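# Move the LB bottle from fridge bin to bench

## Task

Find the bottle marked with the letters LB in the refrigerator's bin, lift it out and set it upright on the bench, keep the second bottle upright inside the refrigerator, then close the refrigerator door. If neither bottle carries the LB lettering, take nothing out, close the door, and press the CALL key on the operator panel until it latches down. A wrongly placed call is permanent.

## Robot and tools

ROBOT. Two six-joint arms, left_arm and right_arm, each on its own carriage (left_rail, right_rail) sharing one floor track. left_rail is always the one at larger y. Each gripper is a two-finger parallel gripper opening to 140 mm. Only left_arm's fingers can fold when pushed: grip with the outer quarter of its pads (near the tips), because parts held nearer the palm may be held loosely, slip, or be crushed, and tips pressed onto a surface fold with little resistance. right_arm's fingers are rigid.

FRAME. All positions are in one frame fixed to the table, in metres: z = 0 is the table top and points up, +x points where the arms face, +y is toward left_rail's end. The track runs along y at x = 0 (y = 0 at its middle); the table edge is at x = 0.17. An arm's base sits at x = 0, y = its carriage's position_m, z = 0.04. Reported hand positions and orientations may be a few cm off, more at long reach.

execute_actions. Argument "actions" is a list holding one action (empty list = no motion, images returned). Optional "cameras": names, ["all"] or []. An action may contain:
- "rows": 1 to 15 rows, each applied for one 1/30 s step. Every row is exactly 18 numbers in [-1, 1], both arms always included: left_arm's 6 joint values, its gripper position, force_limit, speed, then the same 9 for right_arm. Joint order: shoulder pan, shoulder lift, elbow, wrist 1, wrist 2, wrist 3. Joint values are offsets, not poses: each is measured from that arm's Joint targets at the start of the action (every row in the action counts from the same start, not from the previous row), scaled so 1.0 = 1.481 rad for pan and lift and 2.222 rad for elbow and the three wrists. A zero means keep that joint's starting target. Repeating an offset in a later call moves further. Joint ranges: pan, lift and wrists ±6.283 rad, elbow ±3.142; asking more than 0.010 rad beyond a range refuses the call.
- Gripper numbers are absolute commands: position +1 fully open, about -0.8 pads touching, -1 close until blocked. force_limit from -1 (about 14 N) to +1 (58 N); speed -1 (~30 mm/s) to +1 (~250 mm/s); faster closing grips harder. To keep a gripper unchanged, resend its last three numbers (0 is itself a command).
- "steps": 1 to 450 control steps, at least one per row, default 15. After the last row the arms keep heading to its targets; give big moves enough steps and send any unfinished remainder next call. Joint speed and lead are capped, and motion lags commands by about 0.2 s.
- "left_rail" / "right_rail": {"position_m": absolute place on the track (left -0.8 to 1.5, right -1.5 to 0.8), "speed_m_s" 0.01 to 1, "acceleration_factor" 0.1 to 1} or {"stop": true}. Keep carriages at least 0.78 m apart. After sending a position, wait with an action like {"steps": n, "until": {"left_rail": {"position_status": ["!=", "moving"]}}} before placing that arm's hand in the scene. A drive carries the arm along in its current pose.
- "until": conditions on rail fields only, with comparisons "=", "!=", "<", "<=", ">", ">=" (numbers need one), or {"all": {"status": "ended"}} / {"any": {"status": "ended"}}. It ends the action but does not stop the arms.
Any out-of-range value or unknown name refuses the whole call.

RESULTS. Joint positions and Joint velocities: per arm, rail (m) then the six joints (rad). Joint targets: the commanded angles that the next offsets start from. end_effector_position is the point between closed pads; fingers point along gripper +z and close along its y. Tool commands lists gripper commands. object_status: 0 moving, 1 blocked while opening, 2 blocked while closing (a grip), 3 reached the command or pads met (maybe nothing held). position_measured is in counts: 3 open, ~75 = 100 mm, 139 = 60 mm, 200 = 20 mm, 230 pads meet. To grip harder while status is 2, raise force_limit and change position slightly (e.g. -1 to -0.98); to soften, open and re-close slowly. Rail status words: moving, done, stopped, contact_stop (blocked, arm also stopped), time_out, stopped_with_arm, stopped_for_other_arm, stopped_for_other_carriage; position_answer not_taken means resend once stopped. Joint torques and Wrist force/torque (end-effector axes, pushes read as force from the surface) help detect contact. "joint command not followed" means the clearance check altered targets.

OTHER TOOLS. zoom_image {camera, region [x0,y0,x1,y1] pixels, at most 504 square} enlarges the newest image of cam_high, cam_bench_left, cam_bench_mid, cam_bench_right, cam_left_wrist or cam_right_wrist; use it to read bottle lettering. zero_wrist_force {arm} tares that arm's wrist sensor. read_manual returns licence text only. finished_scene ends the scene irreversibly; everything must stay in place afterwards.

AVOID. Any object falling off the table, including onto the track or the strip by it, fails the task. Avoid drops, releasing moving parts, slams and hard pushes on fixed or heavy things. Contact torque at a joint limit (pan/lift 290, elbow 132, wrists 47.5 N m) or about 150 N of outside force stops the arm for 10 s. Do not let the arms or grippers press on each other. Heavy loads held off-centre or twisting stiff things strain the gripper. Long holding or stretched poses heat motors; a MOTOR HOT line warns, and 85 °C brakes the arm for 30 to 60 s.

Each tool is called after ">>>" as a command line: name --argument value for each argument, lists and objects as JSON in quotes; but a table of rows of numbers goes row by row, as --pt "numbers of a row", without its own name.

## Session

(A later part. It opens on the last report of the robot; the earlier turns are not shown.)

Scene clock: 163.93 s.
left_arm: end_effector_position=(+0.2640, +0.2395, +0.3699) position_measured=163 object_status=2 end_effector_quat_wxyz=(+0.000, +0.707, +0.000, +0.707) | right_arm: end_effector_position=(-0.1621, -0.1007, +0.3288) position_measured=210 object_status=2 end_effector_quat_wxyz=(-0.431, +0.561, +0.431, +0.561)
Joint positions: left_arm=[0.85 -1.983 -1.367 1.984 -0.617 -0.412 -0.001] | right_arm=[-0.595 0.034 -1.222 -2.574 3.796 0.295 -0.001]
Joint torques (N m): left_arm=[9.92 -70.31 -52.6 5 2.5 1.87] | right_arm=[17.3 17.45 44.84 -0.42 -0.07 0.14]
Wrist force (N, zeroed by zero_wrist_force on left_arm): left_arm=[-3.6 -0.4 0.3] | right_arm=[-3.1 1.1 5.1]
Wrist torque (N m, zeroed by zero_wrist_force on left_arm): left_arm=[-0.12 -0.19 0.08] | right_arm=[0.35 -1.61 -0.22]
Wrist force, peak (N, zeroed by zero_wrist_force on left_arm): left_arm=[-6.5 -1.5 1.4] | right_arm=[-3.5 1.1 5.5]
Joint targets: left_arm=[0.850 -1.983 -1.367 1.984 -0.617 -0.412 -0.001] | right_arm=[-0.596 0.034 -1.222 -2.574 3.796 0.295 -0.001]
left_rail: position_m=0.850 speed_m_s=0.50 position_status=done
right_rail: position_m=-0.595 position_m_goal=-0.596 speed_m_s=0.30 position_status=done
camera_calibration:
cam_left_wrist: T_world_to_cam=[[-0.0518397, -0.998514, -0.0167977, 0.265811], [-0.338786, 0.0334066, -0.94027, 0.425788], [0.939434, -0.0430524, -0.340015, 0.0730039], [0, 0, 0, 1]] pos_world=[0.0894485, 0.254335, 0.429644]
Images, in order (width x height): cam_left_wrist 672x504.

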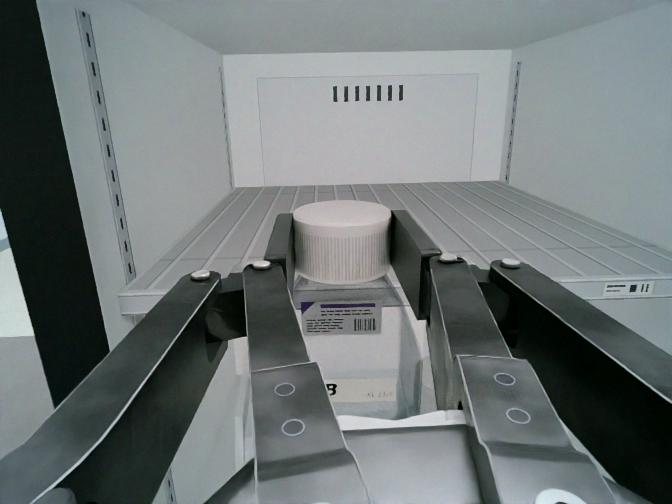

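>>> execute_actions --actions '[{"rows": [[-0.0012,0.0003,-0.0002,0.0001,-0.0008,0,-1,1,-1,0,0,0,0,0,0,-1,0,-1],[-0.0049,0.0011,-0.001,0.0002,-0.0032,0,-1,1,-1,0,0,0,0,0,0,-1,0,-1],[-0.0107,0.0024,-0.0021,0.0005,-0.0071,0,-1,1,-1,0,0,0,0,0,0,-1,0,-1],[-0.0185,0.0042,-0.0036,0.0008,-0.0123,0,-1,1,-1,0,0,0,0,0,0,-1,0,-1],[-0.0277,0.0063,-0.0054,0.0012,-0.0185,0,-1,1,-1,0,0,0,0,0,0,-1,0,-1],[-0.0377,0.0086,-0.0074,0.0017,-0.0251,0,-1,1,-1,0,0,0,0,0,0,-1,0,-1],[-0.048,0.0109,-0.0094,0.0021,-0.032,0,-1,1,-1,0,0,0,0,0,0,-1,0,-1],[-0.0584,0.0133,-0.0114,0.0026,-0.0389,0,-1,1,-1,0,0,0,0,0,0,-1,0,-1],[-0.0687,0.0156,-0.0134,0.003,-0.0458,0,-1,1,-1,0,0,0,0,0,0,-1,0,-1],[-0.079,0.0179,-0.0154,0.0035,-0.0527,0,-1,1,-1,0,0,0,0,0,0,-1,0,-1],[-0.0893,0.0203,-0.0174,0.0039,-0.0595,0,-1,1,-1,0,0,0,0,0,0,-1,0,-1],[-0.099,0.0225,-0.0193,0.0044,-0.066,0,-1,1,-1,0,0,0,0,0,0,-1,0,-1],[-0.1085,0.0246,-0.0212,0.0048,-0.0723,0,-1,1,-1,0,0,0,0,0,0,-1,0,-1],[-0.1165,0.0264,-0.0228,0.0051,-0.0777,0,-1,1,-1,0,0,0,0,0,0,-1,0,-1],[-0.1217,0.0276,-0.0238,0.0054,-0.0811,0,-1,1,-1,0,0,0,0,0,0,-1,0,-1]], "steps": 28}]' --cameras '["cam_left_wrist", "cam_high"]'

Scene clock: 166.43 s.
left_arm: end_effector_position=(+0.1400, +0.2395, +0.3700) position_measured=163 object_status=2 end_effector_quat_wxyz=(+0.000, +0.707, +0.000, +0.707) | right_arm: end_effector_position=(-0.1621, -0.1007, +0.3288) position_measured=210 object_status=2 end_effector_quat_wxyz=(-0.431, +0.561, +0.431, +0.561)
Joint positions: left_arm=[0.85 -2.163 -1.326 1.931 -0.605 -0.592 -0.001] | right_arm=[-0.595 0.034 -1.222 -2.574 3.796 0.295 -0.001]
Joint torques (N m): left_arm=[-12.71 -49.06 -51.09 5.9 -2.32 1.89] | right_arm=[16.35 15.64 44.27 -0.06 -0.03 0.01]
Wrist force (N, zeroed by zero_wrist_force on left_arm): left_arm=[-3.6 -0.9 0.1] | right_arm=[-3.6 1.4 4.9]
Wrist torque (N m, zeroed by zero_wrist_force on left_arm): left_arm=[-0.23 -0.29 0.07] | right_arm=[0.41 -1.52 -0.22]
Wrist force, peak (N, zeroed by zero_wrist_force on left_arm): left_arm=[-3.5 -1.1 -3.8] | right_arm=[-3.1 1.5 5.5]
Joint targets: left_arm=[0.850 -2.163 -1.326 1.931 -0.605 -0.592 -0.001] | right_arm=[-0.596 0.034 -1.222 -2.574 3.796 0.295 -0.001]
left_rail: position_m=0.850 speed_m_s=0.50 position_status=done
right_rail: position_m=-0.595 position_m_goal=-0.596 speed_m_s=0.30 position_status=done
camera_calibration:
cam_left_wrist: T_world_to_cam=[[-0.0519014, -0.998513, -0.0166723, 0.259426], [-0.338699, 0.0333055, -0.940305, 0.383819], [0.939462, -0.0431562, -0.339924, 0.189486], [0, 0, 0, 1]] pos_world=[-0.0345513, 0.254435, 0.429643]
Images, in order (width x height): cam_high 672x504, cam_left_wrist 672x504.

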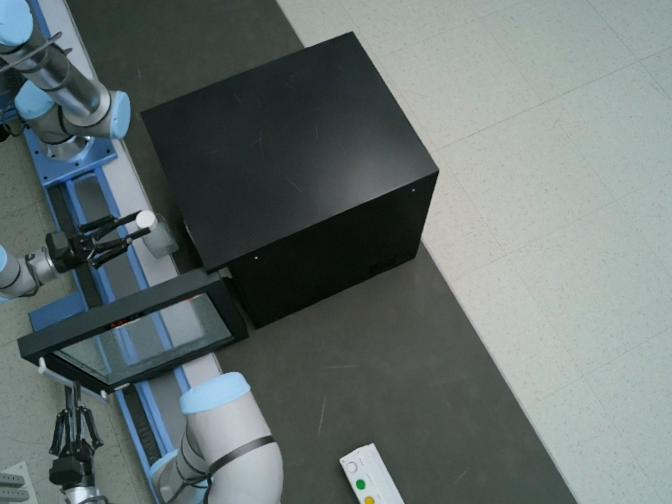

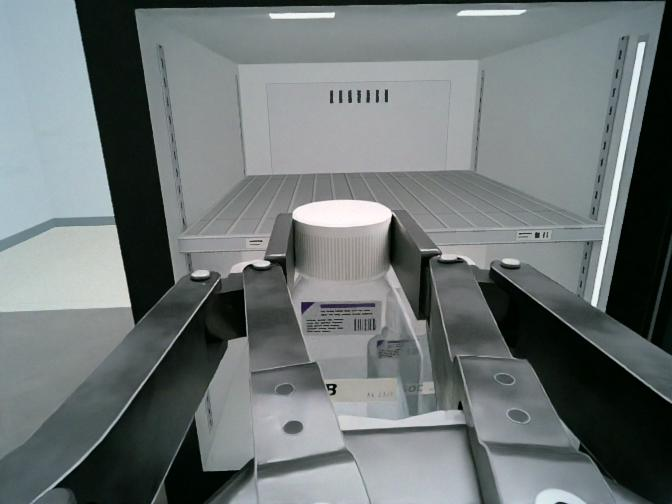

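>>> execute_actions --actions '[{"left_rail": {"position_m": 1.35, "speed_m_s": 0.4, "acceleration_factor": 0.6}, "steps": 240, "until": {"left_rail": {"position_status": ["!=", "moving"]}}}]' --cameras '["cam_left_wrist", "cam_high", "cam_bench_left"]'

Scene clock: 169.47 s.
left_arm: end_effector_position=(+0.1400, +0.7395, +0.3700) position_measured=163 object_status=2 end_effector_quat_wxyz=(+0.000, +0.707, +0.000, +0.707) | right_arm: end_effector_position=(-0.1621, -0.1007, +0.3288) position_measured=210 object_status=2 end_effector_quat_wxyz=(-0.431, +0.561, +0.431, +0.561)
Joint positions: left_arm=[1.35 -2.163 -1.326 1.931 -0.605 -0.592 -0.001] | right_arm=[-0.595 0.034 -1.222 -2.574 3.796 0.295 -0.001]
Joint torques (N m): left_arm=[-8.61 -73.46 -30.44 3.92 -0.57 2.22] | right_arm=[16.92 16.23 45.34 0.49 0.12 0.36]
Wrist force (N, zeroed by zero_wrist_force on left_arm): left_arm=[-3.2 -0.9 0.5] | right_arm=[-3.1 1.3 5.0]
Wrist torque (N m, zeroed by zero_wrist_force on left_arm): left_arm=[-0.21 -0.38 0.07] | right_arm=[0.38 -1.60 -0.22]
Wrist force, peak (N, zeroed by zero_wrist_force on left_arm): left_arm=[-3.7 -1.7 0.5] | right_arm=[-3.5 1.7 5.1]
Joint targets: left_arm=[1.350 -2.163 -1.326 1.931 -0.605 -0.592 -0.001] | right_arm=[-0.596 0.034 -1.222 -2.574 3.796 0.295 -0.001]
Tool commands: left_gripper/position=-1.0 left_gripper/force_limit=+1.0 left_gripper/speed=-1.0 right_gripper/position=-1.0 right_gripper/force_limit=+0.0 right_gripper/speed=-1.0
left_rail: position_m=1.350 speed_m_s=0.40 position_status=done
right_rail: position_m=-0.595 position_m_goal=-0.596 speed_m_s=0.30 position_status=done
camera_calibration:
cam_left_wrist: T_world_to_cam=[[-0.0519327, -0.99851, -0.0167671, 0.758715], [-0.338694, 0.0334052, -0.940303, 0.367057], [0.939462, -0.0431536, -0.339924, 0.211156], [0, 0, 0, 1]] pos_world=[-0.0346512, 0.754435, 0.429643]
Images, in order (width x height): cam_high 672x504, cam_bench_left 672x504, cam_left_wrist 672x504.

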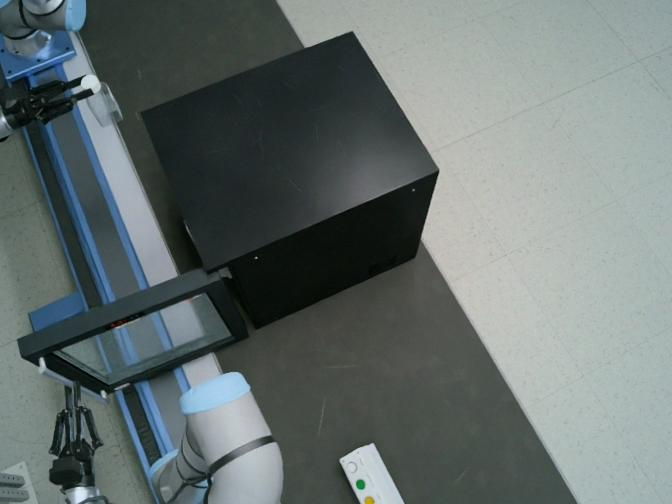

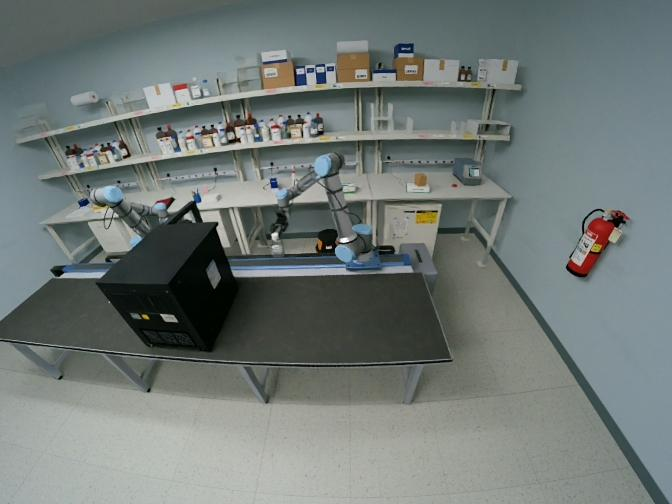

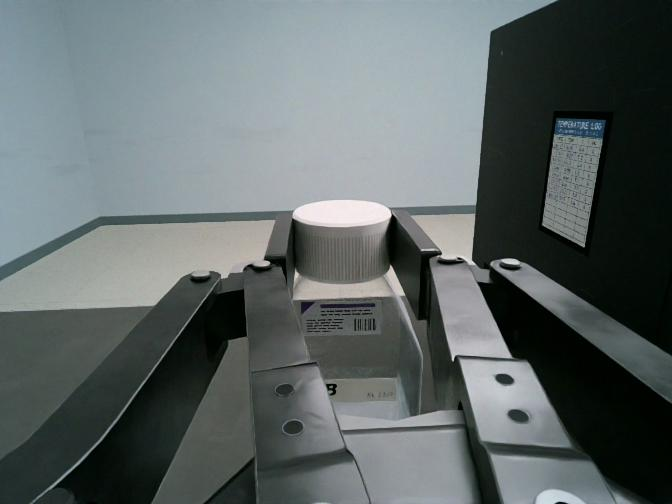

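>>> execute_actions --actions '[{"rows": [[0.002,0.0005,0.0004,-0.0008,0.0013,0,-1,1,-1,0,0,0,0,0,0,-1,0,-1],[0.007,0.0019,0.0015,-0.0027,0.0047,0,-1,1,-1,0,0,0,0,0,0,-1,0,-1],[0.015,0.0041,0.0031,-0.0059,0.01,0,-1,1,-1,0,0,0,0,0,0,-1,0,-1],[0.026,0.0071,0.0055,-0.0102,0.0173,0,-1,1,-1,0,0,0,0,0,0,-1,0,-1],[0.038,0.0104,0.008,-0.0149,0.0253,0,-1,1,-1,0,0,0,0,0,0,-1,0,-1],[0.05,0.0137,0.0105,-0.0196,0.0333,0,-1,1,-1,0,0,0,0,0,0,-1,0,-1],[0.062,0.0169,0.013,-0.0243,0.0413,0,-1,1,-1,0,0,0,0,0,0,-1,0,-1],[0.074,0.0202,0.0155,-0.029,0.0493,0,-1,1,-1,0,0,0,0,0,0,-1,0,-1],[0.086,0.0235,0.018,-0.0337,0.0573,0,-1,1,-1,0,0,0,0,0,0,-1,0,-1],[0.098,0.0268,0.0206,-0.0384,0.0653,0,-1,1,-1,0,0,0,0,0,0,-1,0,-1],[0.11,0.0301,0.0231,-0.0431,0.0733,0,-1,1,-1,0,0,0,0,0,0,-1,0,-1],[0.122,0.0333,0.0256,-0.0478,0.0813,0,-1,1,-1,0,0,0,0,0,0,-1,0,-1],[0.134,0.0366,0.0281,-0.0525,0.0893,0,-1,1,-1,0,0,0,0,0,0,-1,0,-1],[0.146,0.0399,0.0306,-0.0572,0.0973,0,-1,1,-1,0,0,0,0,0,0,-1,0,-1],[0.158,0.0432,0.0331,-0.0619,0.1053,0,-1,1,-1,0,0,0,0,0,0,-1,0,-1]], "steps": 16}]'

Scene clock: 171.43 s.
left_arm: end_effector_position=(+0.2908, +0.7203, +0.2980) position_measured=163 object_status=2 end_effector_quat_wxyz=(+0.000, +0.707, +0.000, +0.707) | right_arm: end_effector_position=(-0.1621, -0.1007, +0.3288) position_measured=210 object_status=2 end_effector_quat_wxyz=(-0.431, +0.561, +0.431, +0.561)
Joint positions: left_arm=[1.35 -1.929 -1.262 2.005 -0.743 -0.358 -0.001] | right_arm=[-0.595 0.034 -1.222 -2.574 3.796 0.295 -0.001]
Joint torques (N m): left_arm=[5.3 -51.16 -25.73 -1.43 2.2 1.61] | right_arm=[17.91 17.06 44.96 0.32 0.1 -0.13]
Wrist force (N, zeroed by zero_wrist_force on left_arm): left_arm=[-4.2 -1.2 0.6] | right_arm=[-3.6 1.0 4.5]
Wrist torque (N m, zeroed by zero_wrist_force on left_arm): left_arm=[-0.32 -0.04 0.07] | right_arm=[0.32 -1.50 -0.22]
Wrist force, peak (N, zeroed by zero_wrist_force on left_arm): left_arm=[-6.1 -0.4 5.9] | right_arm=[-3.6 1.2 5.2]
Joint targets: left_arm=[1.350 -1.929 -1.262 2.005 -0.743 -0.358 -0.001] | right_arm=[-0.596 0.034 -1.222 -2.574 3.796 0.295 -0.001]
left_rail: position_m=1.350 speed_m_s=0.40 position_status=done
right_rail: position_m=-0.595 position_m_goal=-0.596 speed_m_s=0.30 position_status=done

>>> execute_actions --actions '[{"rows": [[0.002,0.0005,0.0004,-0.0008,0.0013,0,-1,1,-1,0,0,0,0,0,0,-1,0,-1],[0.008,0.0022,0.0017,-0.0031,0.0053,0,-1,1,-1,0,0,0,0,0,0,-1,0,-1],[0.017,0.0046,0.0036,-0.0067,0.0113,0,-1,1,-1,0,0,0,0,0,0,-1,0,-1],[0.028,0.0076,0.0059,-0.011,0.0187,0,-1,1,-1,0,0,0,0,0,0,-1,0,-1],[0.04,0.0109,0.0084,-0.0157,0.0267,0,-1,1,-1,0,0,0,0,0,0,-1,0,-1],[0.052,0.0142,0.0109,-0.0204,0.0347,0,-1,1,-1,0,0,0,0,0,0,-1,0,-1],[0.064,0.0175,0.0134,-0.0251,0.0427,0,-1,1,-1,0,0,0,0,0,0,-1,0,-1],[0.076,0.0207,0.016,-0.0298,0.0507,0,-1,1,-1,0,0,0,0,0,0,-1,0,-1],[0.088,0.024,0.0185,-0.0345,0.0587,0,-1,1,-1,0,0,0,0,0,0,-1,0,-1],[0.1,0.0273,0.021,-0.0392,0.0667,0,-1,1,-1,0,0,0,0,0,0,-1,0,-1],[0.111,0.0303,0.0233,-0.0435,0.074,0,-1,1,-1,0,0,0,0,0,0,-1,0,-1],[0.121,0.033,0.0254,-0.0474,0.0807,0,-1,1,-1,0,0,0,0,0,0,-1,0,-1],[0.129,0.0352,0.0271,-0.0506,0.086,0,-1,1,-1,0,0,0,0,0,0,-1,0,-1],[0.1338,0.0365,0.0281,-0.0524,0.0892,0,-1,1,-1,0,0,0,0,0,0,-1,0,-1],[0.1354,0.037,0.0284,-0.0531,0.0902,0,-1,1,-1,0,0,0,0,0,0,-1,0,-1]], "steps": 26}]' --cameras '["cam_left_wrist", "cam_bench_left"]'

Scene clock: 172.97 s.
left_arm: end_effector_position=(+0.4199, +0.7396, +0.2400) position_measured=163 object_status=2 end_effector_quat_wxyz=(+0.000, +0.707, +0.000, +0.707) | right_arm: end_effector_position=(-0.1621, -0.1007, +0.3288) position_measured=210 object_status=2 end_effector_quat_wxyz=(-0.431, +0.561, +0.431, +0.561)
Joint positions: left_arm=[1.35 -1.728 -1.207 2.068 -0.861 -0.158 -0.001] | right_arm=[-0.595 0.034 -1.222 -2.574 3.796 0.295 -0.001]
Joint torques (N m): left_arm=[9.6 -52.82 -23.27 -2.4 2.85 1.73] | right_arm=[16.47 16.81 44.21 0.35 0.02 -0.03]
Wrist force (N, zeroed by zero_wrist_force on left_arm): left_arm=[-3.5 -0.4 -0.5] | right_arm=[-3.2 1.5 4.7]
Wrist torque (N m, zeroed by zero_wrist_force on left_arm): left_arm=[-0.09 -0.19 -0.01] | right_arm=[0.42 -1.60 -0.22]
Wrist force, peak (N, zeroed by zero_wrist_force on left_arm): left_arm=[-4.8 -1.4 3.7] | right_arm=[-3.7 1.5 5.0]
Joint targets: left_arm=[1.350 -1.728 -1.207 2.068 -0.861 -0.157 -0.001] | right_arm=[-0.596 0.034 -1.222 -2.574 3.796 0.295 -0.001]
left_rail: position_m=1.350 speed_m_s=0.40 position_status=done
right_rail: position_m=-0.595 position_m_goal=-0.596 speed_m_s=0.30 position_status=done
camera_calibration:
cam_left_wrist: T_world_to_cam=[[-0.0517167, -0.998522, -0.0167227, 0.771019], [-0.338913, 0.0332999, -0.940228, 0.339763], [0.939395, -0.0429579, -0.340135, -0.0961506], [0, 0, 0, 1]] pos_world=[0.245348, 0.754434, 0.299644]
Images, in order (width x height): cam_bench_left 672x504, cam_left_wrist 672x504.

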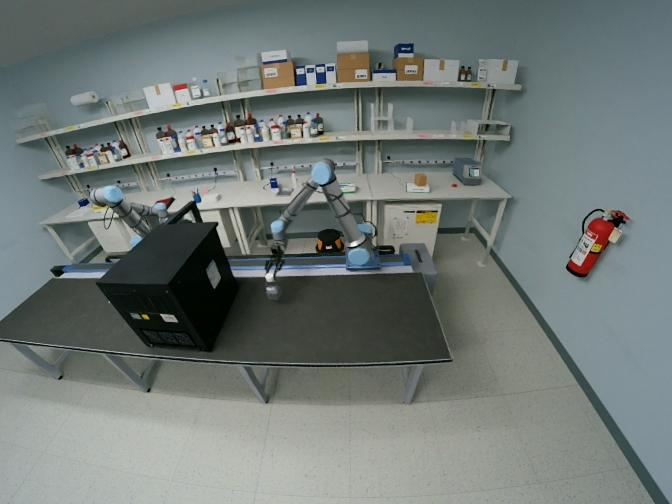

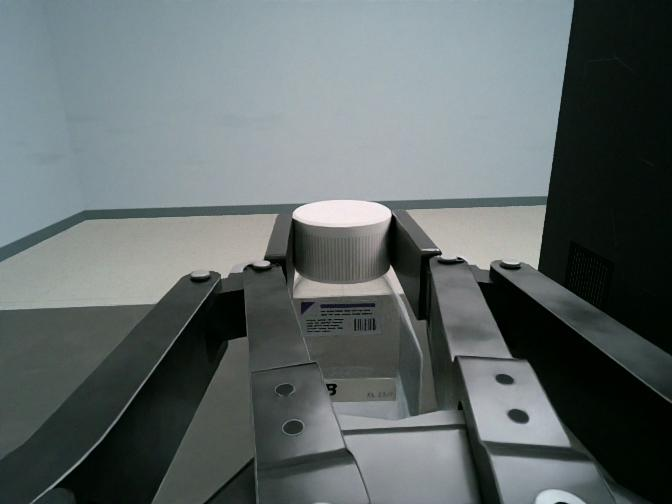

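>>> execute_actions --actions '[{"rows": [[0,0.001,0.0002,-0.0009,0,0,-1,1,-1,0,0,0,0,0,0,-1,0,-1],[0,0.0038,0.0006,-0.0031,0,0,-1,1,-1,0,0,0,0,0,0,-1,0,-1],[0,0.008,0.0012,-0.0066,0,0,-1,1,-1,0,0,0,0,0,0,-1,0,-1],[0,0.0132,0.0021,-0.0109,0,0,-1,1,-1,0,0,0,0,0,0,-1,0,-1],[0,0.0188,0.0029,-0.0155,0,0,-1,1,-1,0,0,0,0,0,0,-1,0,-1],[0,0.0246,0.0038,-0.0202,0,0,-1,1,-1,0,0,0,0,0,0,-1,0,-1],[0,0.0304,0.0047,-0.025,0,0,-1,1,-1,0,0,0,0,0,0,-1,0,-1],[0,0.0362,0.0056,-0.0298,0,0,-1,1,-1,0,0,0,0,0,0,-1,0,-1],[0,0.042,0.0066,-0.0345,0,0,-1,1,-1,0,0,0,0,0,0,-1,0,-1],[0,0.0478,0.0075,-0.0393,0,0,-1,1,-1,0,0,0,0,0,0,-1,0,-1],[0,0.0533,0.0083,-0.0438,0,0,-1,1,-1,0,0,0,0,0,0,-1,0,-1],[0,0.0583,0.0091,-0.0479,0,0,-1,1,-1,0,0,0,0,0,0,-1,0,-1],[0,0.0623,0.0097,-0.0512,0,0,-1,1,-1,0,0,0,0,0,0,-1,0,-1],[0,0.0646,0.0101,-0.0531,0,0,-1,1,-1,0,0,0,0,0,0,-1,0,-1],[0,0.0653,0.0102,-0.0537,0,0,-1,1,-1,0,0,0,0,0,0,-1,0,-1]], "steps": 28}]'

Scene clock: 174.73 s.
left_arm: end_effector_position=(+0.4200, +0.7396, +0.1750) position_measured=163 object_status=2 end_effector_quat_wxyz=(+0.000, +0.707, +0.000, +0.707) | right_arm: end_effector_position=(-0.1621, -0.1007, +0.3288) position_measured=210 object_status=2 end_effector_quat_wxyz=(-0.431, +0.561, +0.431, +0.561)
Joint positions: left_arm=[1.35 -1.728 -1.11 2.091 -0.98 -0.157 -0.001] | right_arm=[-0.595 0.034 -1.222 -2.574 3.796 0.295 -0.001]
Joint torques (N m): left_arm=[5.96 -55.79 -17.4 -2.24 2.36 1.75] | right_arm=[15.91 15.42 44.34 0.8 0.23 0.32]
Wrist force (N, zeroed by zero_wrist_force on left_arm): left_arm=[-3.9 -0.9 -0.3] | right_arm=[-3.3 0.9 4.8]
Wrist torque (N m, zeroed by zero_wrist_force on left_arm): left_arm=[-0.16 -0.12 0.04] | right_arm=[0.30 -1.56 -0.22]
Wrist force, peak (N, zeroed by zero_wrist_force on left_arm): left_arm=[-5.5 -0.5 0.1] | right_arm=[-3.7 1.0 5.2]
Joint targets: left_arm=[1.350 -1.728 -1.110 2.091 -0.980 -0.157 -0.001] | right_arm=[-0.596 0.034 -1.222 -2.574 3.796 0.295 -0.001]
left_rail: position_m=1.350 speed_m_s=0.40 position_status=done
right_rail: position_m=-0.595 position_m_goal=-0.596 speed_m_s=0.30 position_status=done

>>> execute_actions --actions '[{"rows": [[0,0.001,0.0001,-0.0008,0,0,-1,1,-1,0,0,0,0,0,0,-1,0,-1],[0,0.0025,0.0002,-0.0019,0,0,-1,1,-1,0,0,0,0,0,0,-1,0,-1],[0,0.004,0.0004,-0.003,0,0,-1,1,-1,0,0,0,0,0,0,-1,0,-1],[0,0.0055,0.0005,-0.0042,0,0,-1,1,-1,0,0,0,0,0,0,-1,0,-1],[0,0.0064,0.0006,-0.0049,0,0,-1,1,-1,0,0,0,0,0,0,-1,0,-1]], "steps": 20}]'

>>> execute_actions --actions '[{"rows": [[0,0.001,0.0001,-0.0008,0,0,-1,1,-1,0,0,0,0,0,0,-1,0,-1],[0,0.0022,0.0002,-0.0017,0,0,-1,1,-1,0,0,0,0,0,0,-1,0,-1],[0,0.0032,0.0003,-0.0024,0,0,-1,1,-1,0,0,0,0,0,0,-1,0,-1]], "steps": 18}]'

Scene clock: 176.07 s.
left_arm: end_effector_position=(+0.4200, +0.7395, +0.1689) position_measured=163 object_status=2 end_effector_quat_wxyz=(+0.000, +0.707, +0.000, +0.707) | right_arm: end_effector_position=(-0.1621, -0.1007, +0.3288) position_measured=210 object_status=2 end_effector_quat_wxyz=(-0.431, +0.561, +0.431, +0.561)
Joint positions: left_arm=[1.35 -1.728 -1.101 2.092 -0.991 -0.157 -0.001] | right_arm=[-0.595 0.034 -1.222 -2.574 3.796 0.295 -0.001]
Joint torques (N m): left_arm=[1.48 -54.55 -17.07 -2 2.32 1.97] | right_arm=[16.01 16.98 43.89 0.66 -0.22 0.1]
Wrist force (N, zeroed by zero_wrist_force on left_arm): left_arm=[-4.1 -0.6 -0.1] | right_arm=[-3.3 1.4 4.5]
Wrist torque (N m, zeroed by zero_wrist_force on left_arm): left_arm=[-0.10 -0.08 0.04] | right_arm=[0.41 -1.59 -0.23]
Wrist force, peak (N, zeroed by zero_wrist_force on left_arm): left_arm=[-4.3 -0.7 -0.2] | right_arm=[-3.7 1.6 4.8]
Joint targets: left_arm=[1.350 -1.728 -1.101 2.092 -0.991 -0.157 -0.001] | right_arm=[-0.596 0.034 -1.222 -2.574 3.796 0.295 -0.001]
left_rail: position_m=1.350 speed_m_s=0.40 position_status=done
right_rail: position_m=-0.595 position_m_goal=-0.596 speed_m_s=0.30 position_status=done

Scene clock: 176.87 s.
left_arm: end_effector_position=(+0.4200, +0.7396, +0.1659) position_measured=163 object_status=2 end_effector_quat_wxyz=(+0.000, +0.707, +0.000, +0.707) | right_arm: end_effector_position=(-0.1621, -0.1007, +0.3288) position_measured=210 object_status=2 end_effector_quat_wxyz=(-0.431, +0.561, +0.431, +0.561)
Joint positions: left_arm=[1.35 -1.728 -1.096 2.093 -0.996 -0.157 -0.001] | right_arm=[-0.595 0.034 -1.222 -2.574 3.796 0.295 -0.001]
Joint torques (N m): left_arm=[-0.03 -56.22 -16.82 -2.03 1.96 2.08] | right_arm=[15.38 15.63 43.79 0.95 0.39 0.11]
Wrist force (N, zeroed by zero_wrist_force on left_arm): left_arm=[-3.7 -0.5 -0.3] | right_arm=[-2.8 1.1 4.8]
Wrist torque (N m, zeroed by zero_wrist_force on left_arm): left_arm=[-0.07 -0.18 0.04] | right_arm=[0.35 -1.65 -0.22]
Wrist force, peak (N, zeroed by zero_wrist_force on left_arm): left_arm=[-4.3 -0.8 -0.8] | right_arm=[-3.4 1.3 5.0]
Joint targets: left_arm=[1.350 -1.728 -1.096 2.093 -0.996 -0.157 -0.001] | right_arm=[-0.596 0.034 -1.222 -2.574 3.796 0.295 -0.001]
left_rail: position_m=1.350 speed_m_s=0.40 position_status=done
right_rail: position_m=-0.595 position_m_goal=-0.596 speed_m_s=0.30 position_status=done

>>> execute_actions --actions '[{"rows": [[0,0.0008,0.0001,-0.0006,0,0,-1,1,-1,0,0,0,0,0,0,-1,0,-1],[0,0.0016,0.00015,-0.0012,0,0,-1,1,-1,0,0,0,0,0,0,-1,0,-1]], "steps": 14}]'

>>> execute_actions --actions '[{"rows": [[0,0.0008,0.0001,-0.0006,0,0,-1,1,-1,0,0,0,0,0,0,-1,0,-1],[0,0.0016,0.00015,-0.0012,0,0,-1,1,-1,0,0,0,0,0,0,-1,0,-1]], "steps": 14}]'

>>> execute_actions --actions '[{"rows": [[0,0.0008,0.0001,-0.0006,0,0,-1,1,-1,0,0,0,0,0,0,-1,0,-1],[0,0.0016,0.00015,-0.0012,0,0,-1,1,-1,0,0,0,0,0,0,-1,0,-1]], "steps": 14}]' --cameras '["cam_left_wrist"]'

Scene clock: 177.90 s.
left_arm: end_effector_position=(+0.4200, +0.7395, +0.1645) position_measured=163 object_status=2 end_effector_quat_wxyz=(+0.000, +0.707, +0.000, +0.707) | right_arm: end_effector_position=(-0.1621, -0.1007, +0.3288) position_measured=210 object_status=2 end_effector_quat_wxyz=(-0.431, +0.561, +0.431, +0.561)
Joint positions: left_arm=[1.35 -1.728 -1.094 2.093 -0.999 -0.157 -0.001] | right_arm=[-0.595 0.034 -1.222 -2.574 3.796 0.295 -0.001]
Joint torques (N m): left_arm=[-2.1 -28.48 -8.89 -5.74 1.28 1.38] | right_arm=[16.4 15.35 44.41 1.33 0.12 0.33]
Wrist force (N, zeroed by zero_wrist_force on left_arm): left_arm=[47.1 -8.1 8.5] | right_arm=[-2.9 1.5 4.3]
Wrist torque (N m, zeroed by zero_wrist_force on left_arm): left_arm=[0.02 1.83 0.06] | right_arm=[0.43 -1.66 -0.23]
Wrist force, peak (N, zeroed by zero_wrist_force on left_arm): left_arm=[47.1 -8.1 8.5] | right_arm=[-3.7 1.3 5.1]
Joint targets: left_arm=[1.350 -1.728 -1.094 2.093 -0.999 -0.157 -0.001] | right_arm=[-0.596 0.034 -1.222 -2.574 3.796 0.295 -0.001]
left_rail: position_m=1.350 speed_m_s=0.40 position_status=done
right_rail: position_m=-0.595 position_m_goal=-0.596 speed_m_s=0.30 position_status=done

Scene clock: 178.57 s.
left_arm: end_effector_position=(+0.4200, +0.7396, +0.1629) position_measured=163 object_status=2 end_effector_quat_wxyz=(+0.000, +0.707, +0.000, +0.707) | right_arm: end_effector_position=(-0.1621, -0.1007, +0.3288) position_measured=210 object_status=2 end_effector_quat_wxyz=(-0.431, +0.561, +0.431, +0.561)
Joint positions: left_arm=[1.35 -1.728 -1.091 2.093 -1.002 -0.157 -0.001] | right_arm=[-0.595 0.034 -1.222 -2.574 3.796 0.295 -0.001]
Joint torques (N m): left_arm=[-3.52 -30.18 -10.03 -5.77 1.02 1.53] | right_arm=[16.56 14.52 44.54 1.22 0.24 0.2]
Wrist force (N, zeroed by zero_wrist_force on left_arm): left_arm=[49.6 -8.8 9.0] | right_arm=[-3.3 1.1 4.8]
Wrist torque (N m, zeroed by zero_wrist_force on left_arm): left_arm=[0.10 1.95 0.13] | right_arm=[0.33 -1.56 -0.22]
Wrist force, peak (N, zeroed by zero_wrist_force on left_arm): left_arm=[55.3 -9.9 10.0] | right_arm=[-3.3 1.5 5.2]
Joint targets: left_arm=[1.350 -1.728 -1.091 2.093 -1.001 -0.157 -0.001] | right_arm=[-0.596 0.034 -1.222 -2.574 3.796 0.295 -0.001]
left_rail: position_m=1.350 speed_m_s=0.40 position_status=done
right_rail: position_m=-0.595 position_m_goal=-0.596 speed_m_s=0.30 position_status=done

Scene clock: 179.23 s.
left_arm: end_effector_position=(+0.4200, +0.7396, +0.1614) position_measured=163 object_status=2 end_effector_quat_wxyz=(+0.000, +0.707, +0.000, +0.707) | right_arm: end_effector_position=(-0.1621, -0.1007, +0.3288) position_measured=210 object_status=2 end_effector_quat_wxyz=(-0.431, +0.561, +0.431, +0.561)
Joint positions: left_arm=[1.35 -1.728 -1.089 2.094 -1.004 -0.157 -0.001] | right_arm=[-0.595 0.034 -1.222 -2.574 3.796 0.295 -0.001]
Joint torques (N m): left_arm=[-7.16 -29.75 -10.41 -6.08 1.24 1.47] | right_arm=[15.13 15.72 44.2 1.11 0.3 0.51]
Wrist force (N, zeroed by zero_wrist_force on left_arm): left_arm=[46.7 -9.6 8.7] | right_arm=[-3.0 0.8 4.7]
Wrist torque (N m, zeroed by zero_wrist_force on left_arm): left_arm=[0.03 1.90 0.14] | right_arm=[0.27 -1.63 -0.22]
Wrist force, peak (N, zeroed by zero_wrist_force on left_arm): left_arm=[51.5 -10.4 9.1] | right_arm=[-3.4 1.8 4.9]
Joint targets: left_arm=[1.350 -1.728 -1.089 2.094 -1.004 -0.157 -0.001] | right_arm=[-0.596 0.034 -1.222 -2.574 3.796 0.295 -0.001]
left_rail: position_m=1.350 speed_m_s=0.40 position_status=done
right_rail: position_m=-0.595 position_m_goal=-0.596 speed_m_s=0.30 position_status=done
camera_calibration:
cam_left_wrist: T_world_to_cam=[[-0.0516818, -0.99852, -0.01695, 0.769851], [-0.338877, 0.0335003, -0.940234, 0.265827], [0.93941, -0.042849, -0.340107, -0.123033], [0, 0, 0, 1]] pos_world=[0.245448, 0.754534, 0.221144]
Images, in order (width x height): cam_left_wrist 672x504.

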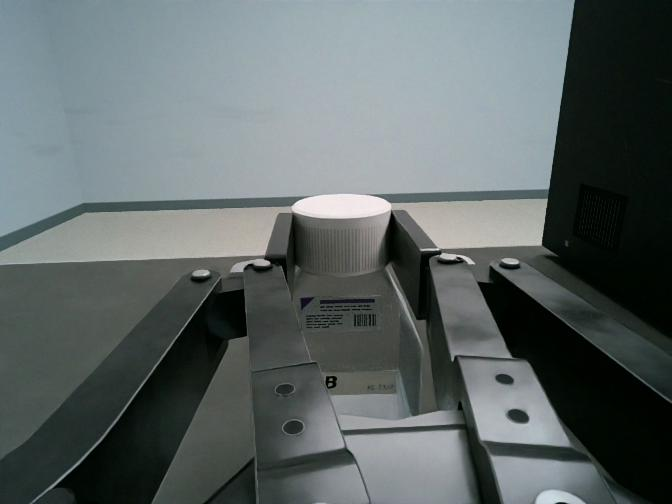

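>>> execute_actions --actions '[{"rows": [[0,-0.0008,-0.0001,0.0006,0,0,-1,1,-1,0,0,0,0,0,0,-1,0,-1],[0,-0.0014,-0.00015,0.001,0,0,-1,1,-1,0,0,0,0,0,0,-1,0,-1]], "steps": 18}]'

Scene clock: 180.37 s.
left_arm: end_effector_position=(+0.4200, +0.7395, +0.1627) position_measured=163 object_status=2 end_effector_quat_wxyz=(+0.000, +0.707, +0.000, +0.707) | right_arm: end_effector_position=(-0.1621, -0.1007, +0.3288) position_measured=210 object_status=2 end_effector_quat_wxyz=(-0.431, +0.561, +0.431, +0.561)
Joint positions: left_arm=[1.35 -1.728 -1.091 2.093 -1.002 -0.157 -0.001] | right_arm=[-0.595 0.034 -1.222 -2.574 3.796 0.295 -0.001]
Joint torques (N m): left_arm=[-12.99 -82.04 -39.75 4.16 1.02 1.34] | right_arm=[16.26 15.49 44.41 1.53 0.4 0.17]
Wrist force (N, zeroed by zero_wrist_force on left_arm): left_arm=[-3.8 -0.5 -0.3] | right_arm=[-3.3 0.9 4.7]
Wrist torque (N m, zeroed by zero_wrist_force on left_arm): left_arm=[-0.08 -0.16 0.04] | right_arm=[0.30 -1.60 -0.23]
Wrist force, peak (N, zeroed by zero_wrist_force on left_arm): left_arm=[47.0 -9.4 8.5] | right_arm=[-3.2 1.5 5.1]
Joint targets: left_arm=[1.350 -1.728 -1.091 2.093 -1.002 -0.157 -0.001] | right_arm=[-0.596 0.034 -1.222 -2.574 3.796 0.295 -0.001]
left_rail: position_m=1.350 speed_m_s=0.40 position_status=done
right_rail: position_m=-0.595 position_m_goal=-0.596 speed_m_s=0.30 position_status=done

>>> execute_actions --actions '[{"rows": [[0,0.0003,0,-0.0002,0,0,-1,1,-1,0,0,0,0,0,0,-1,0,-1],[0,0.0006,0.0001,-0.0005,0,0,-1,1,-1,0,0,0,0,0,0,-1,0,-1]], "steps": 18}]'

Scene clock: 181.47 s.
left_arm: end_effector_position=(+0.4200, +0.7396, +0.1621) position_measured=163 object_status=2 end_effector_quat_wxyz=(+0.000, +0.707, +0.000, +0.707) | right_arm: end_effector_position=(-0.1621, -0.1007, +0.3288) position_measured=210 object_status=2 end_effector_quat_wxyz=(-0.431, +0.561, +0.431, +0.561)
Joint positions: left_arm=[1.35 -1.728 -1.09 2.094 -1.003 -0.157 -0.001] | right_arm=[-0.595 0.034 -1.222 -2.574 3.796 0.295 -0.001]
Joint torques (N m): left_arm=[-12.28 -52.34 -15.09 -2.3 0.85 1.31] | right_arm=[13.97 15.03 44.21 1.32 0.09 0.34]
Wrist force (N, zeroed by zero_wrist_force on left_arm): left_arm=[2.3 -4.9 1.9] | right_arm=[-3.0 1.2 4.9]
Wrist torque (N m, zeroed by zero_wrist_force on left_arm): left_arm=[-1.01 -0.53 -0.03] | right_arm=[0.37 -1.63 -0.23]
Wrist force, peak (N, zeroed by zero_wrist_force on left_arm): left_arm=[2.4 -4.9 2.3] | right_arm=[-3.4 1.4 5.0]
Joint targets: left_arm=[1.350 -1.728 -1.090 2.094 -1.003 -0.157 -0.001] | right_arm=[-0.596 0.034 -1.222 -2.574 3.796 0.295 -0.001]
left_rail: position_m=1.350 speed_m_s=0.40 position_status=done
right_rail: position_m=-0.595 position_m_goal=-0.596 speed_m_s=0.30 position_status=done

>>> execute_actions --actions '[{"rows": [[0,0,0,0,0,0,0.0,-1,-1,0,0,0,0,0,0,-1,0,-1]], "steps": 50}]' --cameras '["cam_left_wrist"]'

Scene clock: 183.57 s.
left_arm: end_effector_position=(+0.4200, +0.7396, +0.1621) position_measured=129 object_status=3 end_effector_quat_wxyz=(+0.000, +0.707, +0.000, +0.707) | right_arm: end_effector_position=(-0.1621, -0.1007, +0.3288) position_measured=210 object_status=2 end_effector_quat_wxyz=(-0.431, +0.561, +0.431, +0.561)
Joint positions: left_arm=[1.35 -1.728 -1.09 2.094 -1.003 -0.157 -0.001] | right_arm=[-0.595 0.034 -1.222 -2.574 3.796 0.295 -0.001]
Joint torques (N m): left_arm=[-8.12 -56.92 -17.6 -1.97 -0.14 1.25] | right_arm=[16.87 16.54 44.12 1.6 0.59 0.49]
Wrist force (N, zeroed by zero_wrist_force on left_arm): left_arm=[2.1 -4.7 1.1] | right_arm=[-2.8 1.1 4.9]
Wrist torque (N m, zeroed by zero_wrist_force on left_arm): left_arm=[-1.02 -0.52 0.04] | right_arm=[0.34 -1.69 -0.21]
Wrist force, peak (N, zeroed by zero_wrist_force on left_arm): left_arm=[4.3 -5.1 2.5] | right_arm=[-3.6 1.1 5.3]
Joint targets: left_arm=[1.350 -1.728 -1.090 2.094 -1.003 -0.157 -0.001] | right_arm=[-0.596 0.034 -1.222 -2.574 3.796 0.295 -0.001]
left_rail: position_m=1.350 speed_m_s=0.40 position_status=done
right_rail: position_m=-0.595 position_m_goal=-0.596 speed_m_s=0.30 position_status=done
camera_calibration:
cam_left_wrist: T_world_to_cam=[[-0.0517167, -0.998522, -0.0167227, 0.769823], [-0.338913, 0.0332999, -0.940228, 0.266643], [0.939395, -0.0429579, -0.340135, -0.122703], [0, 0, 0, 1]] pos_world=[0.245448, 0.754534, 0.221844]
Images, in order (width x height): cam_left_wrist 672x504.

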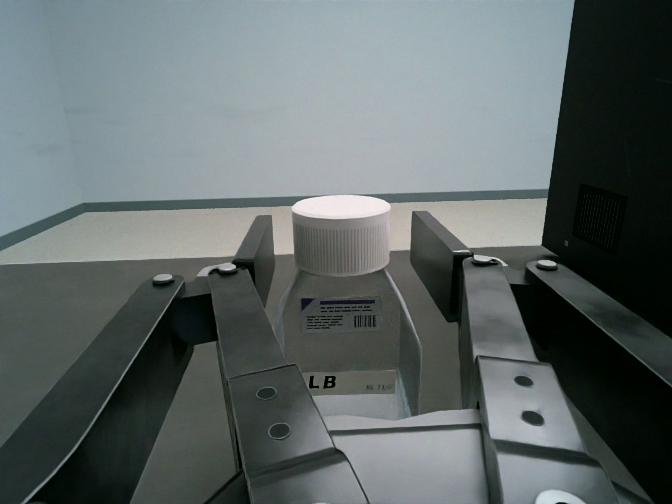

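>>> execute_actions --actions '[]' --cameras '["cam_bench_left", "cam_left_wrist"]'

>>> zoom_image --camera "cam_bench_left" --region '[200, 150, 460, 370]'

Scene clock: 184.33 s.
left_arm: end_effector_position=(+0.4200, +0.7396, +0.1621) position_measured=129 object_status=3 end_effector_quat_wxyz=(+0.000, +0.707, +0.000, +0.707) | right_arm: end_effector_position=(-0.1621, -0.1007, +0.3288) position_measured=210 object_status=2 end_effector_quat_wxyz=(-0.431, +0.561, +0.431, +0.561)
Joint positions: left_arm=[1.35 -1.728 -1.09 2.094 -1.003 -0.157 -0.001] | right_arm=[-0.595 0.034 -1.222 -2.574 3.796 0.295 -0.001]
Joint velocities: within noise
Joint torques (N m): left_arm=[-8.94 -57.72 -17.29 -1.98 -0.08 1.47] | right_arm=[16.68 15 44.09 1.57 0.18 0.47]
Wrist force (N, zeroed by zero_wrist_force on left_arm): left_arm=[2.3 -4.5 1.3] | right_arm=[-3.2 1.1 4.5]
Wrist torque (N m, zeroed by zero_wrist_force on left_arm): left_arm=[-0.96 -0.55 0.05] | right_arm=[0.35 -1.58 -0.23]
Wrist force, peak (N, zeroed by zero_wrist_force on left_arm): left_arm=[2.2 -4.9 1.7] | right_arm=[-3.3 1.5 5.1]
Joint targets: left_arm=[1.350 -1.728 -1.090 2.094 -1.003 -0.157 -0.001] | right_arm=[-0.596 0.034 -1.222 -2.574 3.796 0.295 -0.001]
Tool commands: left_gripper/position=+0.0 left_gripper/force_limit=-1.0 left_gripper/speed=-1.0 right_gripper/position=-1.0 right_gripper/force_limit=+0.0 right_gripper/speed=-1.0
left_rail: position_m=1.350 speed_m_s=0.40 position_status=done
right_rail: position_m=-0.595 position_m_goal=-0.596 speed_m_s=0.30 position_status=done
camera_calibration:
cam_left_wrist: T_world_to_cam=[[-0.0517167, -0.998522, -0.0167227, 0.769823], [-0.338913, 0.0332999, -0.940228, 0.266643], [0.939395, -0.0429579, -0.340135, -0.122703], [0, 0, 0, 1]] pos_world=[0.245448, 0.754534, 0.221844]
Images, in order (width x height): cam_bench_left 672x504, cam_left_wrist 672x504.

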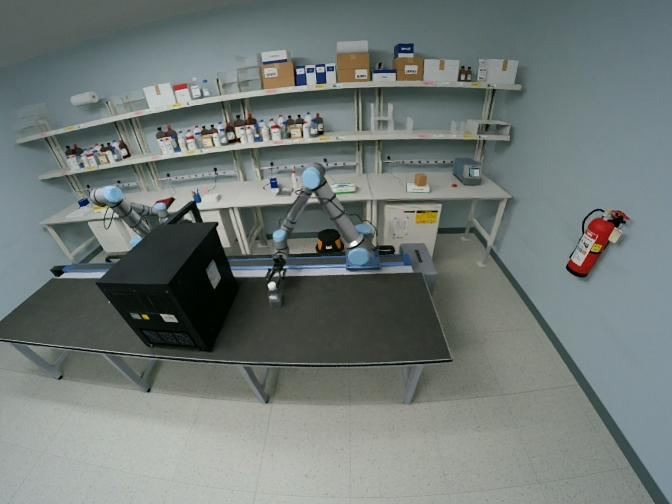

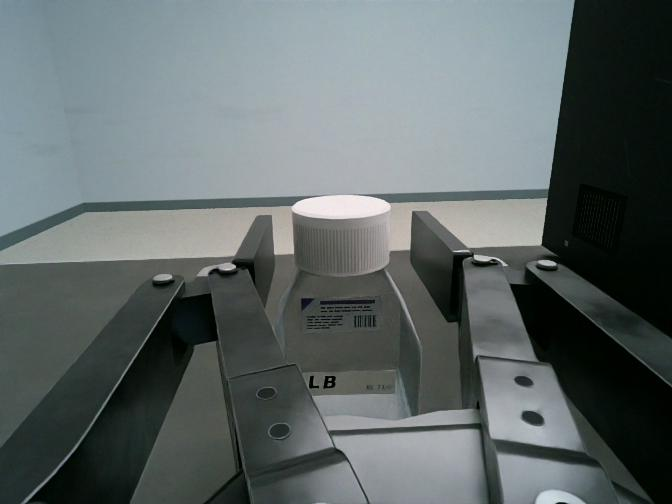

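Scaled by 1.938 from the camera's 672x504 image, which has a finer 960x720 frame.

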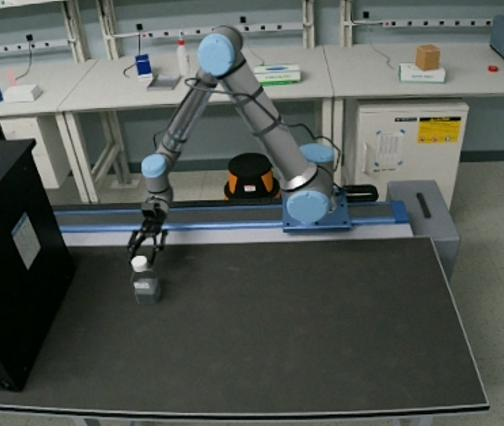

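>>> execute_actions --actions '[{"rows": [[-0.001,-0.0001,0.0001,0,-0.0007,0,0.0,-1,-1,0,0,0,0,0,0,-1,0,-1],[-0.005,-0.0004,0.0004,-0.0001,-0.0033,0,0.0,-1,-1,0,0,0,0,0,0,-1,0,-1],[-0.012,-0.001,0.0009,-0.0003,-0.008,0,0.0,-1,-1,0,0,0,0,0,0,-1,0,-1],[-0.022,-0.0019,0.0016,-0.0006,-0.0147,0,0.0,-1,-1,0,0,0,0,0,0,-1,0,-1],[-0.033,-0.0028,0.0024,-0.0009,-0.022,0,0.0,-1,-1,0,0,0,0,0,0,-1,0,-1],[-0.0451,-0.0038,0.0033,-0.0012,-0.0301,0,0.0,-1,-1,0,0,0,0,0,0,-1,0,-1],[-0.057,-0.0038,0.003,-0.0009,-0.038,0,0.0,-1,-1,0,0,0,0,0,0,-1,0,-1],[-0.07,-0.0038,0.0027,-0.0006,-0.0467,0,0.0,-1,-1,0,0,0,0,0,0,-1,0,-1],[-0.084,-0.0039,0.0024,-0.0002,-0.056,0,0.0,-1,-1,0,0,0,0,0,0,-1,0,-1],[-0.098,-0.0039,0.0021,0.0001,-0.0653,0,0.0,-1,-1,0,0,0,0,0,0,-1,0,-1],[-0.113,-0.0039,0.0018,0.0004,-0.0753,0,0.0,-1,-1,0,0,0,0,0,0,-1,0,-1],[-0.128,-0.004,0.0014,0.0008,-0.0853,0,0.0,-1,-1,0,0,0,0,0,0,-1,0,-1],[-0.143,-0.004,0.0011,0.0011,-0.0953,0,0.0,-1,-1,0,0,0,0,0,0,-1,0,-1],[-0.156,-0.004,0.0008,0.0014,-0.104,0,0.0,-1,-1,0,0,0,0,0,0,-1,0,-1],[-0.1655,-0.004,0.0006,0.0016,-0.1103,0,0.0,-1,-1,0,0,0,0,0,0,-1,0,-1]], "steps": 28}]' --cameras '["cam_left_wrist"]'

Scene clock: 186.70 s.
left_arm: end_effector_position=(+0.2699, +0.7394, +0.1651) position_measured=129 object_status=3 end_effector_quat_wxyz=(+0.000, +0.707, +0.000, +0.707) | right_arm: end_effector_position=(-0.1621, -0.1007, +0.3288) position_measured=210 object_status=2 end_effector_quat_wxyz=(-0.431, +0.561, +0.431, +0.561)
Joint positions: left_arm=[1.35 -1.973 -1.096 2.095 -0.999 -0.402 -0.001] | right_arm=[-0.595 0.034 -1.222 -2.574 3.796 0.295 -0.001]
Joint torques (N m): left_arm=[-7.38 -81.99 -37.3 4.55 -2.31 1.42] | right_arm=[17.08 16.92 44.41 2.3 0.15 -0.01]
Wrist force (N, zeroed by zero_wrist_force on left_arm): left_arm=[2.2 -4.3 1.6] | right_arm=[-3.1 1.3 4.3]
Wrist torque (N m, zeroed by zero_wrist_force on left_arm): left_arm=[-0.93 -0.58 0.09] | right_arm=[0.39 -1.59 -0.22]
Wrist force, peak (N, zeroed by zero_wrist_force on left_arm): left_arm=[2.3 -4.9 3.8] | right_arm=[-3.7 1.0 5.1]
Joint targets: left_arm=[1.350 -1.973 -1.096 2.095 -0.999 -0.402 -0.001] | right_arm=[-0.596 0.034 -1.222 -2.574 3.796 0.295 -0.001]
left_rail: position_m=1.350 speed_m_s=0.40 position_status=done
right_rail: position_m=-0.595 position_m_goal=-0.596 speed_m_s=0.30 position_status=done
camera_calibration:
cam_left_wrist: T_world_to_cam=[[-0.0517232, -0.998537, -0.0157591, 0.761706], [-0.339245, 0.0324101, -0.940139, 0.219281], [0.939275, -0.0432808, -0.340426, 0.0196322], [0, 0, 0, 1]] pos_world=[0.0953479, 0.754334, 0.224842]
Images, in order (width x height): cam_left_wrist 672x504.

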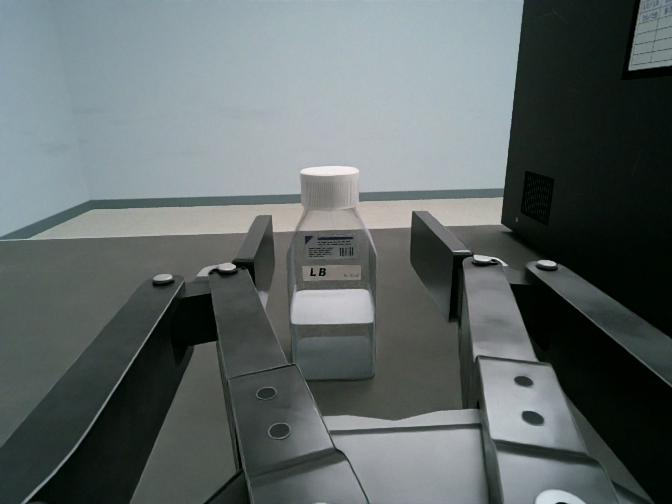

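>>> execute_actions --actions '[{"rows": [[-0.002,-0.0014,-0.0009,0.0018,-0.0013,0,0.0,-1,-1,0,0,0,0,0,0,-1,0,-1],[-0.008,-0.0056,-0.0035,0.0072,-0.0053,0,0.0,-1,-1,0,0,0,0,0,0,-1,0,-1],[-0.019,-0.0133,-0.0084,0.0172,-0.0127,0,0.0,-1,-1,0,0,0,0,0,0,-1,0,-1],[-0.033,-0.0231,-0.0145,0.0299,-0.022,0,0.0,-1,-1,0,0,0,0,0,0,-1,0,-1],[-0.048,-0.0336,-0.0211,0.0435,-0.032,0,0.0,-1,-1,0,0,0,0,0,0,-1,0,-1],[-0.063,-0.044,-0.0277,0.0571,-0.042,0,0.0,-1,-1,0,0,0,0,0,0,-1,0,-1],[-0.078,-0.0545,-0.0343,0.0707,-0.052,0,0.0,-1,-1,0,0,0,0,0,0,-1,0,-1],[-0.093,-0.065,-0.0409,0.0842,-0.062,0,0.0,-1,-1,0,0,0,0,0,0,-1,0,-1],[-0.108,-0.0755,-0.0475,0.0978,-0.072,0,0.0,-1,-1,0,0,0,0,0,0,-1,0,-1],[-0.122,-0.0853,-0.0536,0.1105,-0.0813,0,0.0,-1,-1,0,0,0,0,0,0,-1,0,-1],[-0.135,-0.0944,-0.0593,0.1223,-0.09,0,0.0,-1,-1,0,0,0,0,0,0,-1,0,-1],[-0.146,-0.1021,-0.0642,0.1323,-0.0973,0,0.0,-1,-1,0,0,0,0,0,0,-1,0,-1],[-0.155,-0.1084,-0.0681,0.1404,-0.1033,0,0.0,-1,-1,0,0,0,0,0,0,-1,0,-1],[-0.161,-0.1126,-0.0708,0.1458,-0.1073,0,0.0,-1,-1,0,0,0,0,0,0,-1,0,-1],[-0.1634,-0.1143,-0.0718,0.148,-0.1089,0,0.0,-1,-1,0,0,0,0,0,0,-1,0,-1]], "steps": 24}]'

>>> execute_actions --actions '[{"left_rail": {"position_m": 0.85, "speed_m_s": 0.5, "acceleration_factor": 1.0}, "steps": 240, "until": {"left_rail": {"position_status": ["!=", "moving"]}}}]' --cameras '["cam_left_wrist", "cam_high"]'

>>> zoom_image --camera "cam_left_wrist" --region '[180, 170, 520, 420]'

Scene clock: 188.47 s.
left_arm: end_effector_position=(+0.0999, +0.7399, +0.3300) position_measured=129 object_status=3 end_effector_quat_wxyz=(+0.000, +0.707, +0.000, +0.707) | right_arm: end_effector_position=(-0.1621, -0.1007, +0.3288) position_measured=210 object_status=2 end_effector_quat_wxyz=(-0.431, +0.561, +0.431, +0.561)
Joint positions: left_arm=[1.35 -2.215 -1.265 1.935 -0.671 -0.644 -0.001] | right_arm=[-0.595 0.034 -1.222 -2.574 3.796 0.295 -0.001]
Joint torques (N m): left_arm=[-10.19 -74.35 -49.82 5.31 -2.96 0.75] | right_arm=[14.77 15.43 42.88 1.87 0.55 0.37]
Wrist force (N, zeroed by zero_wrist_force on left_arm): left_arm=[2.6 -4.9 1.2] | right_arm=[-3.3 1.5 5.2]
Wrist torque (N m, zeroed by zero_wrist_force on left_arm): left_arm=[-1.04 -0.68 0.12] | right_arm=[0.42 -1.55 -0.23]
Wrist force, peak (N, zeroed by zero_wrist_force on left_arm): left_arm=[6.4 -5.2 -2.3] | right_arm=[-3.7 1.2 5.1]
Joint targets: left_arm=[1.350 -2.215 -1.265 1.935 -0.671 -0.644 -0.001] | right_arm=[-0.596 0.034 -1.222 -2.574 3.796 0.295 -0.001]
left_rail: position_m=1.350 speed_m_s=0.40 position_status=done
right_rail: position_m=-0.595 position_m_goal=-0.596 speed_m_s=0.30 position_status=done

Scene clock: 190.70 s.
left_arm: end_effector_position=(+0.0998, +0.2399, +0.3301) position_measured=129 object_status=3 end_effector_quat_wxyz=(+0.000, +0.707, +0.000, +0.707) | right_arm: end_effector_position=(-0.1621, -0.1007, +0.3288) position_measured=210 object_status=2 end_effector_quat_wxyz=(-0.431, +0.561, +0.431, +0.561)
Joint positions: left_arm=[0.85 -2.215 -1.265 1.935 -0.671 -0.644 -0.001] | right_arm=[-0.595 0.034 -1.222 -2.574 3.796 0.295 -0.001]
Joint torques (N m): left_arm=[-7.83 -73.69 -34.83 3.46 -0.18 1.13] | right_arm=[14.85 15.03 43.6 1.83 0.62 0.55]
Wrist force (N, zeroed by zero_wrist_force on left_arm): left_arm=[2.5 -4.8 1.5] | right_arm=[-3.7 1.3 5.0]
Wrist torque (N m, zeroed by zero_wrist_force on left_arm): left_arm=[-1.03 -0.67 0.12] | right_arm=[0.39 -1.48 -0.22]
Wrist force, peak (N, zeroed by zero_wrist_force on left_arm): left_arm=[2.8 -6.1 1.5] | right_arm=[-3.1 1.7 5.3]
Joint targets: left_arm=[0.850 -2.215 -1.265 1.935 -0.671 -0.644 -0.001] | right_arm=[-0.596 0.034 -1.222 -2.574 3.796 0.295 -0.001]
Tool commands: left_gripper/position=+0.0 left_gripper/force_limit=-1.0 left_gripper/speed=-1.0 right_gripper/position=-1.0 right_gripper/force_limit=+0.0 right_gripper/speed=-1.0
left_rail: position_m=0.850 speed_m_s=0.50 position_status=done
right_rail: position_m=-0.595 position_m_goal=-0.596 speed_m_s=0.30 position_status=done
camera_calibration:
cam_left_wrist: T_world_to_cam=[[-0.0518183, -0.998533, -0.0157238, 0.256718], [-0.339332, 0.0324132, -0.940108, 0.332962], [0.939238, -0.0433792, -0.340513, 0.214045], [0, 0, 0, 1]] pos_world=[-0.0747518, 0.254834, 0.389942]
Images, in order (width x height): cam_high 672x504, cam_left_wrist 672x504.

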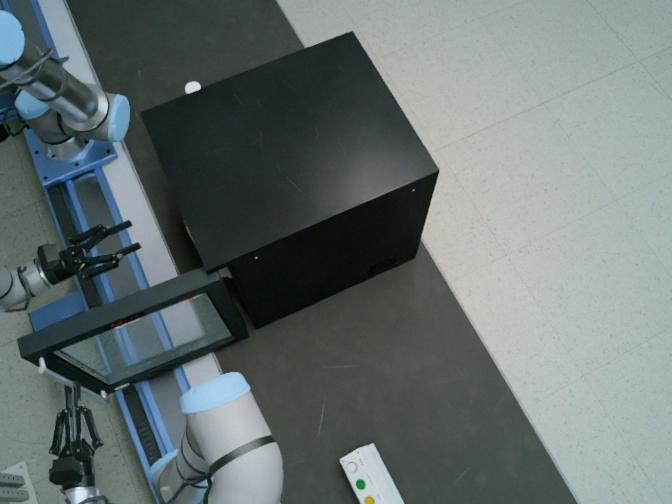

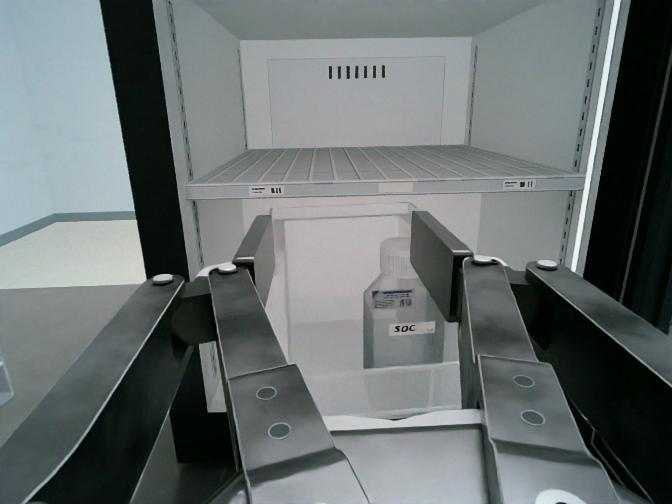

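Scaled by 1.482 from the camera's 672x504 image, which has a finer 960x720 frame.

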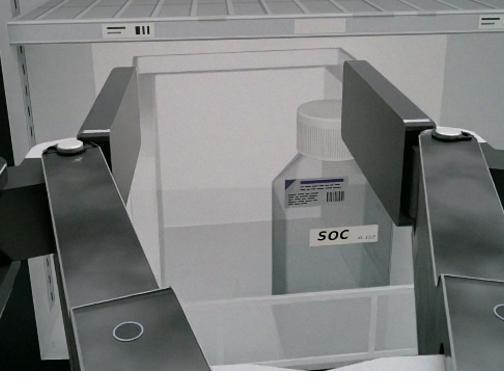

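>>> execute_actions --actions '[{"rows": [[0,0,0,0,0,0,-1,-1,-0.5,0,0,0,0,0,0,-1,0,-1]], "steps": 60}]' --cameras '["cam_left_wrist"]'

>>> zoom_image --camera "cam_left_wrist" --region '[180, 170, 520, 450]'

Scene clock: 193.30 s.
left_arm: end_effector_position=(+0.0998, +0.2399, +0.3301) position_measured=232 object_status=3 end_effector_quat_wxyz=(+0.000, +0.707, +0.000, +0.707) | right_arm: end_effector_position=(-0.1621, -0.1007, +0.3288) position_measured=210 object_status=2 end_effector_quat_wxyz=(-0.431, +0.561, +0.431, +0.561)
Joint positions: left_arm=[0.85 -2.215 -1.265 1.935 -0.671 -0.644 -0.001] | right_arm=[-0.595 0.034 -1.222 -2.574 3.796 0.295 -0.001]
Joint torques (N m): left_arm=[-0.43 -70.8 -25.59 2.13 2.4 0.69] | right_arm=[15.02 16.28 43.63 1.79 0.58 0.58]
Wrist force (N, zeroed by zero_wrist_force on left_arm): left_arm=[2.6 -4.8 1.3] | right_arm=[-3.2 1.5 4.5]
Wrist torque (N m, zeroed by zero_wrist_force on left_arm): left_arm=[-1.02 -0.70 0.12] | right_arm=[0.42 -1.61 -0.22]
Wrist force, peak (N, zeroed by zero_wrist_force on left_arm): left_arm=[2.5 -5.3 1.6] | right_arm=[-3.8 1.4 4.9]
Joint targets: left_arm=[0.850 -2.215 -1.265 1.935 -0.671 -0.644 -0.001] | right_arm=[-0.596 0.034 -1.222 -2.574 3.796 0.295 -0.001]
left_rail: position_m=0.850 speed_m_s=0.50 position_status=done
right_rail: position_m=-0.595 position_m_goal=-0.596 speed_m_s=0.30 position_status=done
camera_calibration:
cam_left_wrist: T_world_to_cam=[[-0.0518497, -0.99853, -0.0158185, 0.256757], [-0.339327, 0.0325129, -0.940107, 0.332971], [0.939238, -0.0433766, -0.340514, 0.21395], [0, 0, 0, 1]] pos_world=[-0.0746517, 0.254834, 0.389942]
Images, in order (width x height): cam_left_wrist 672x504.

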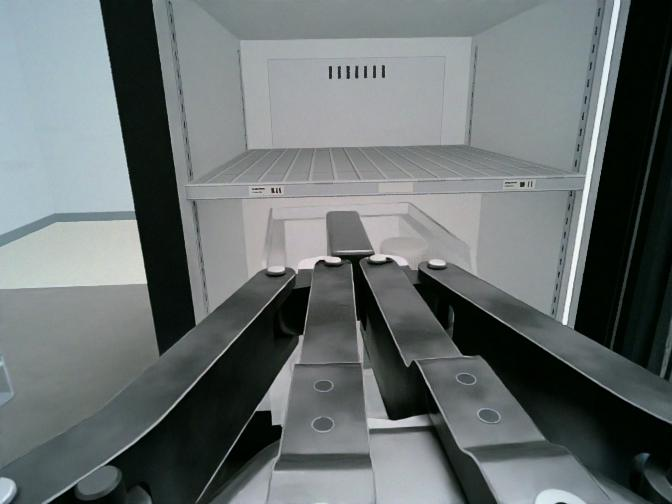

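Scaled by 1.482 from the camera's 672x504 image, which has a finer 960x720 frame.

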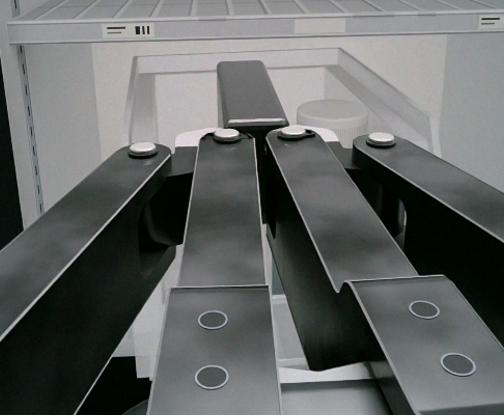

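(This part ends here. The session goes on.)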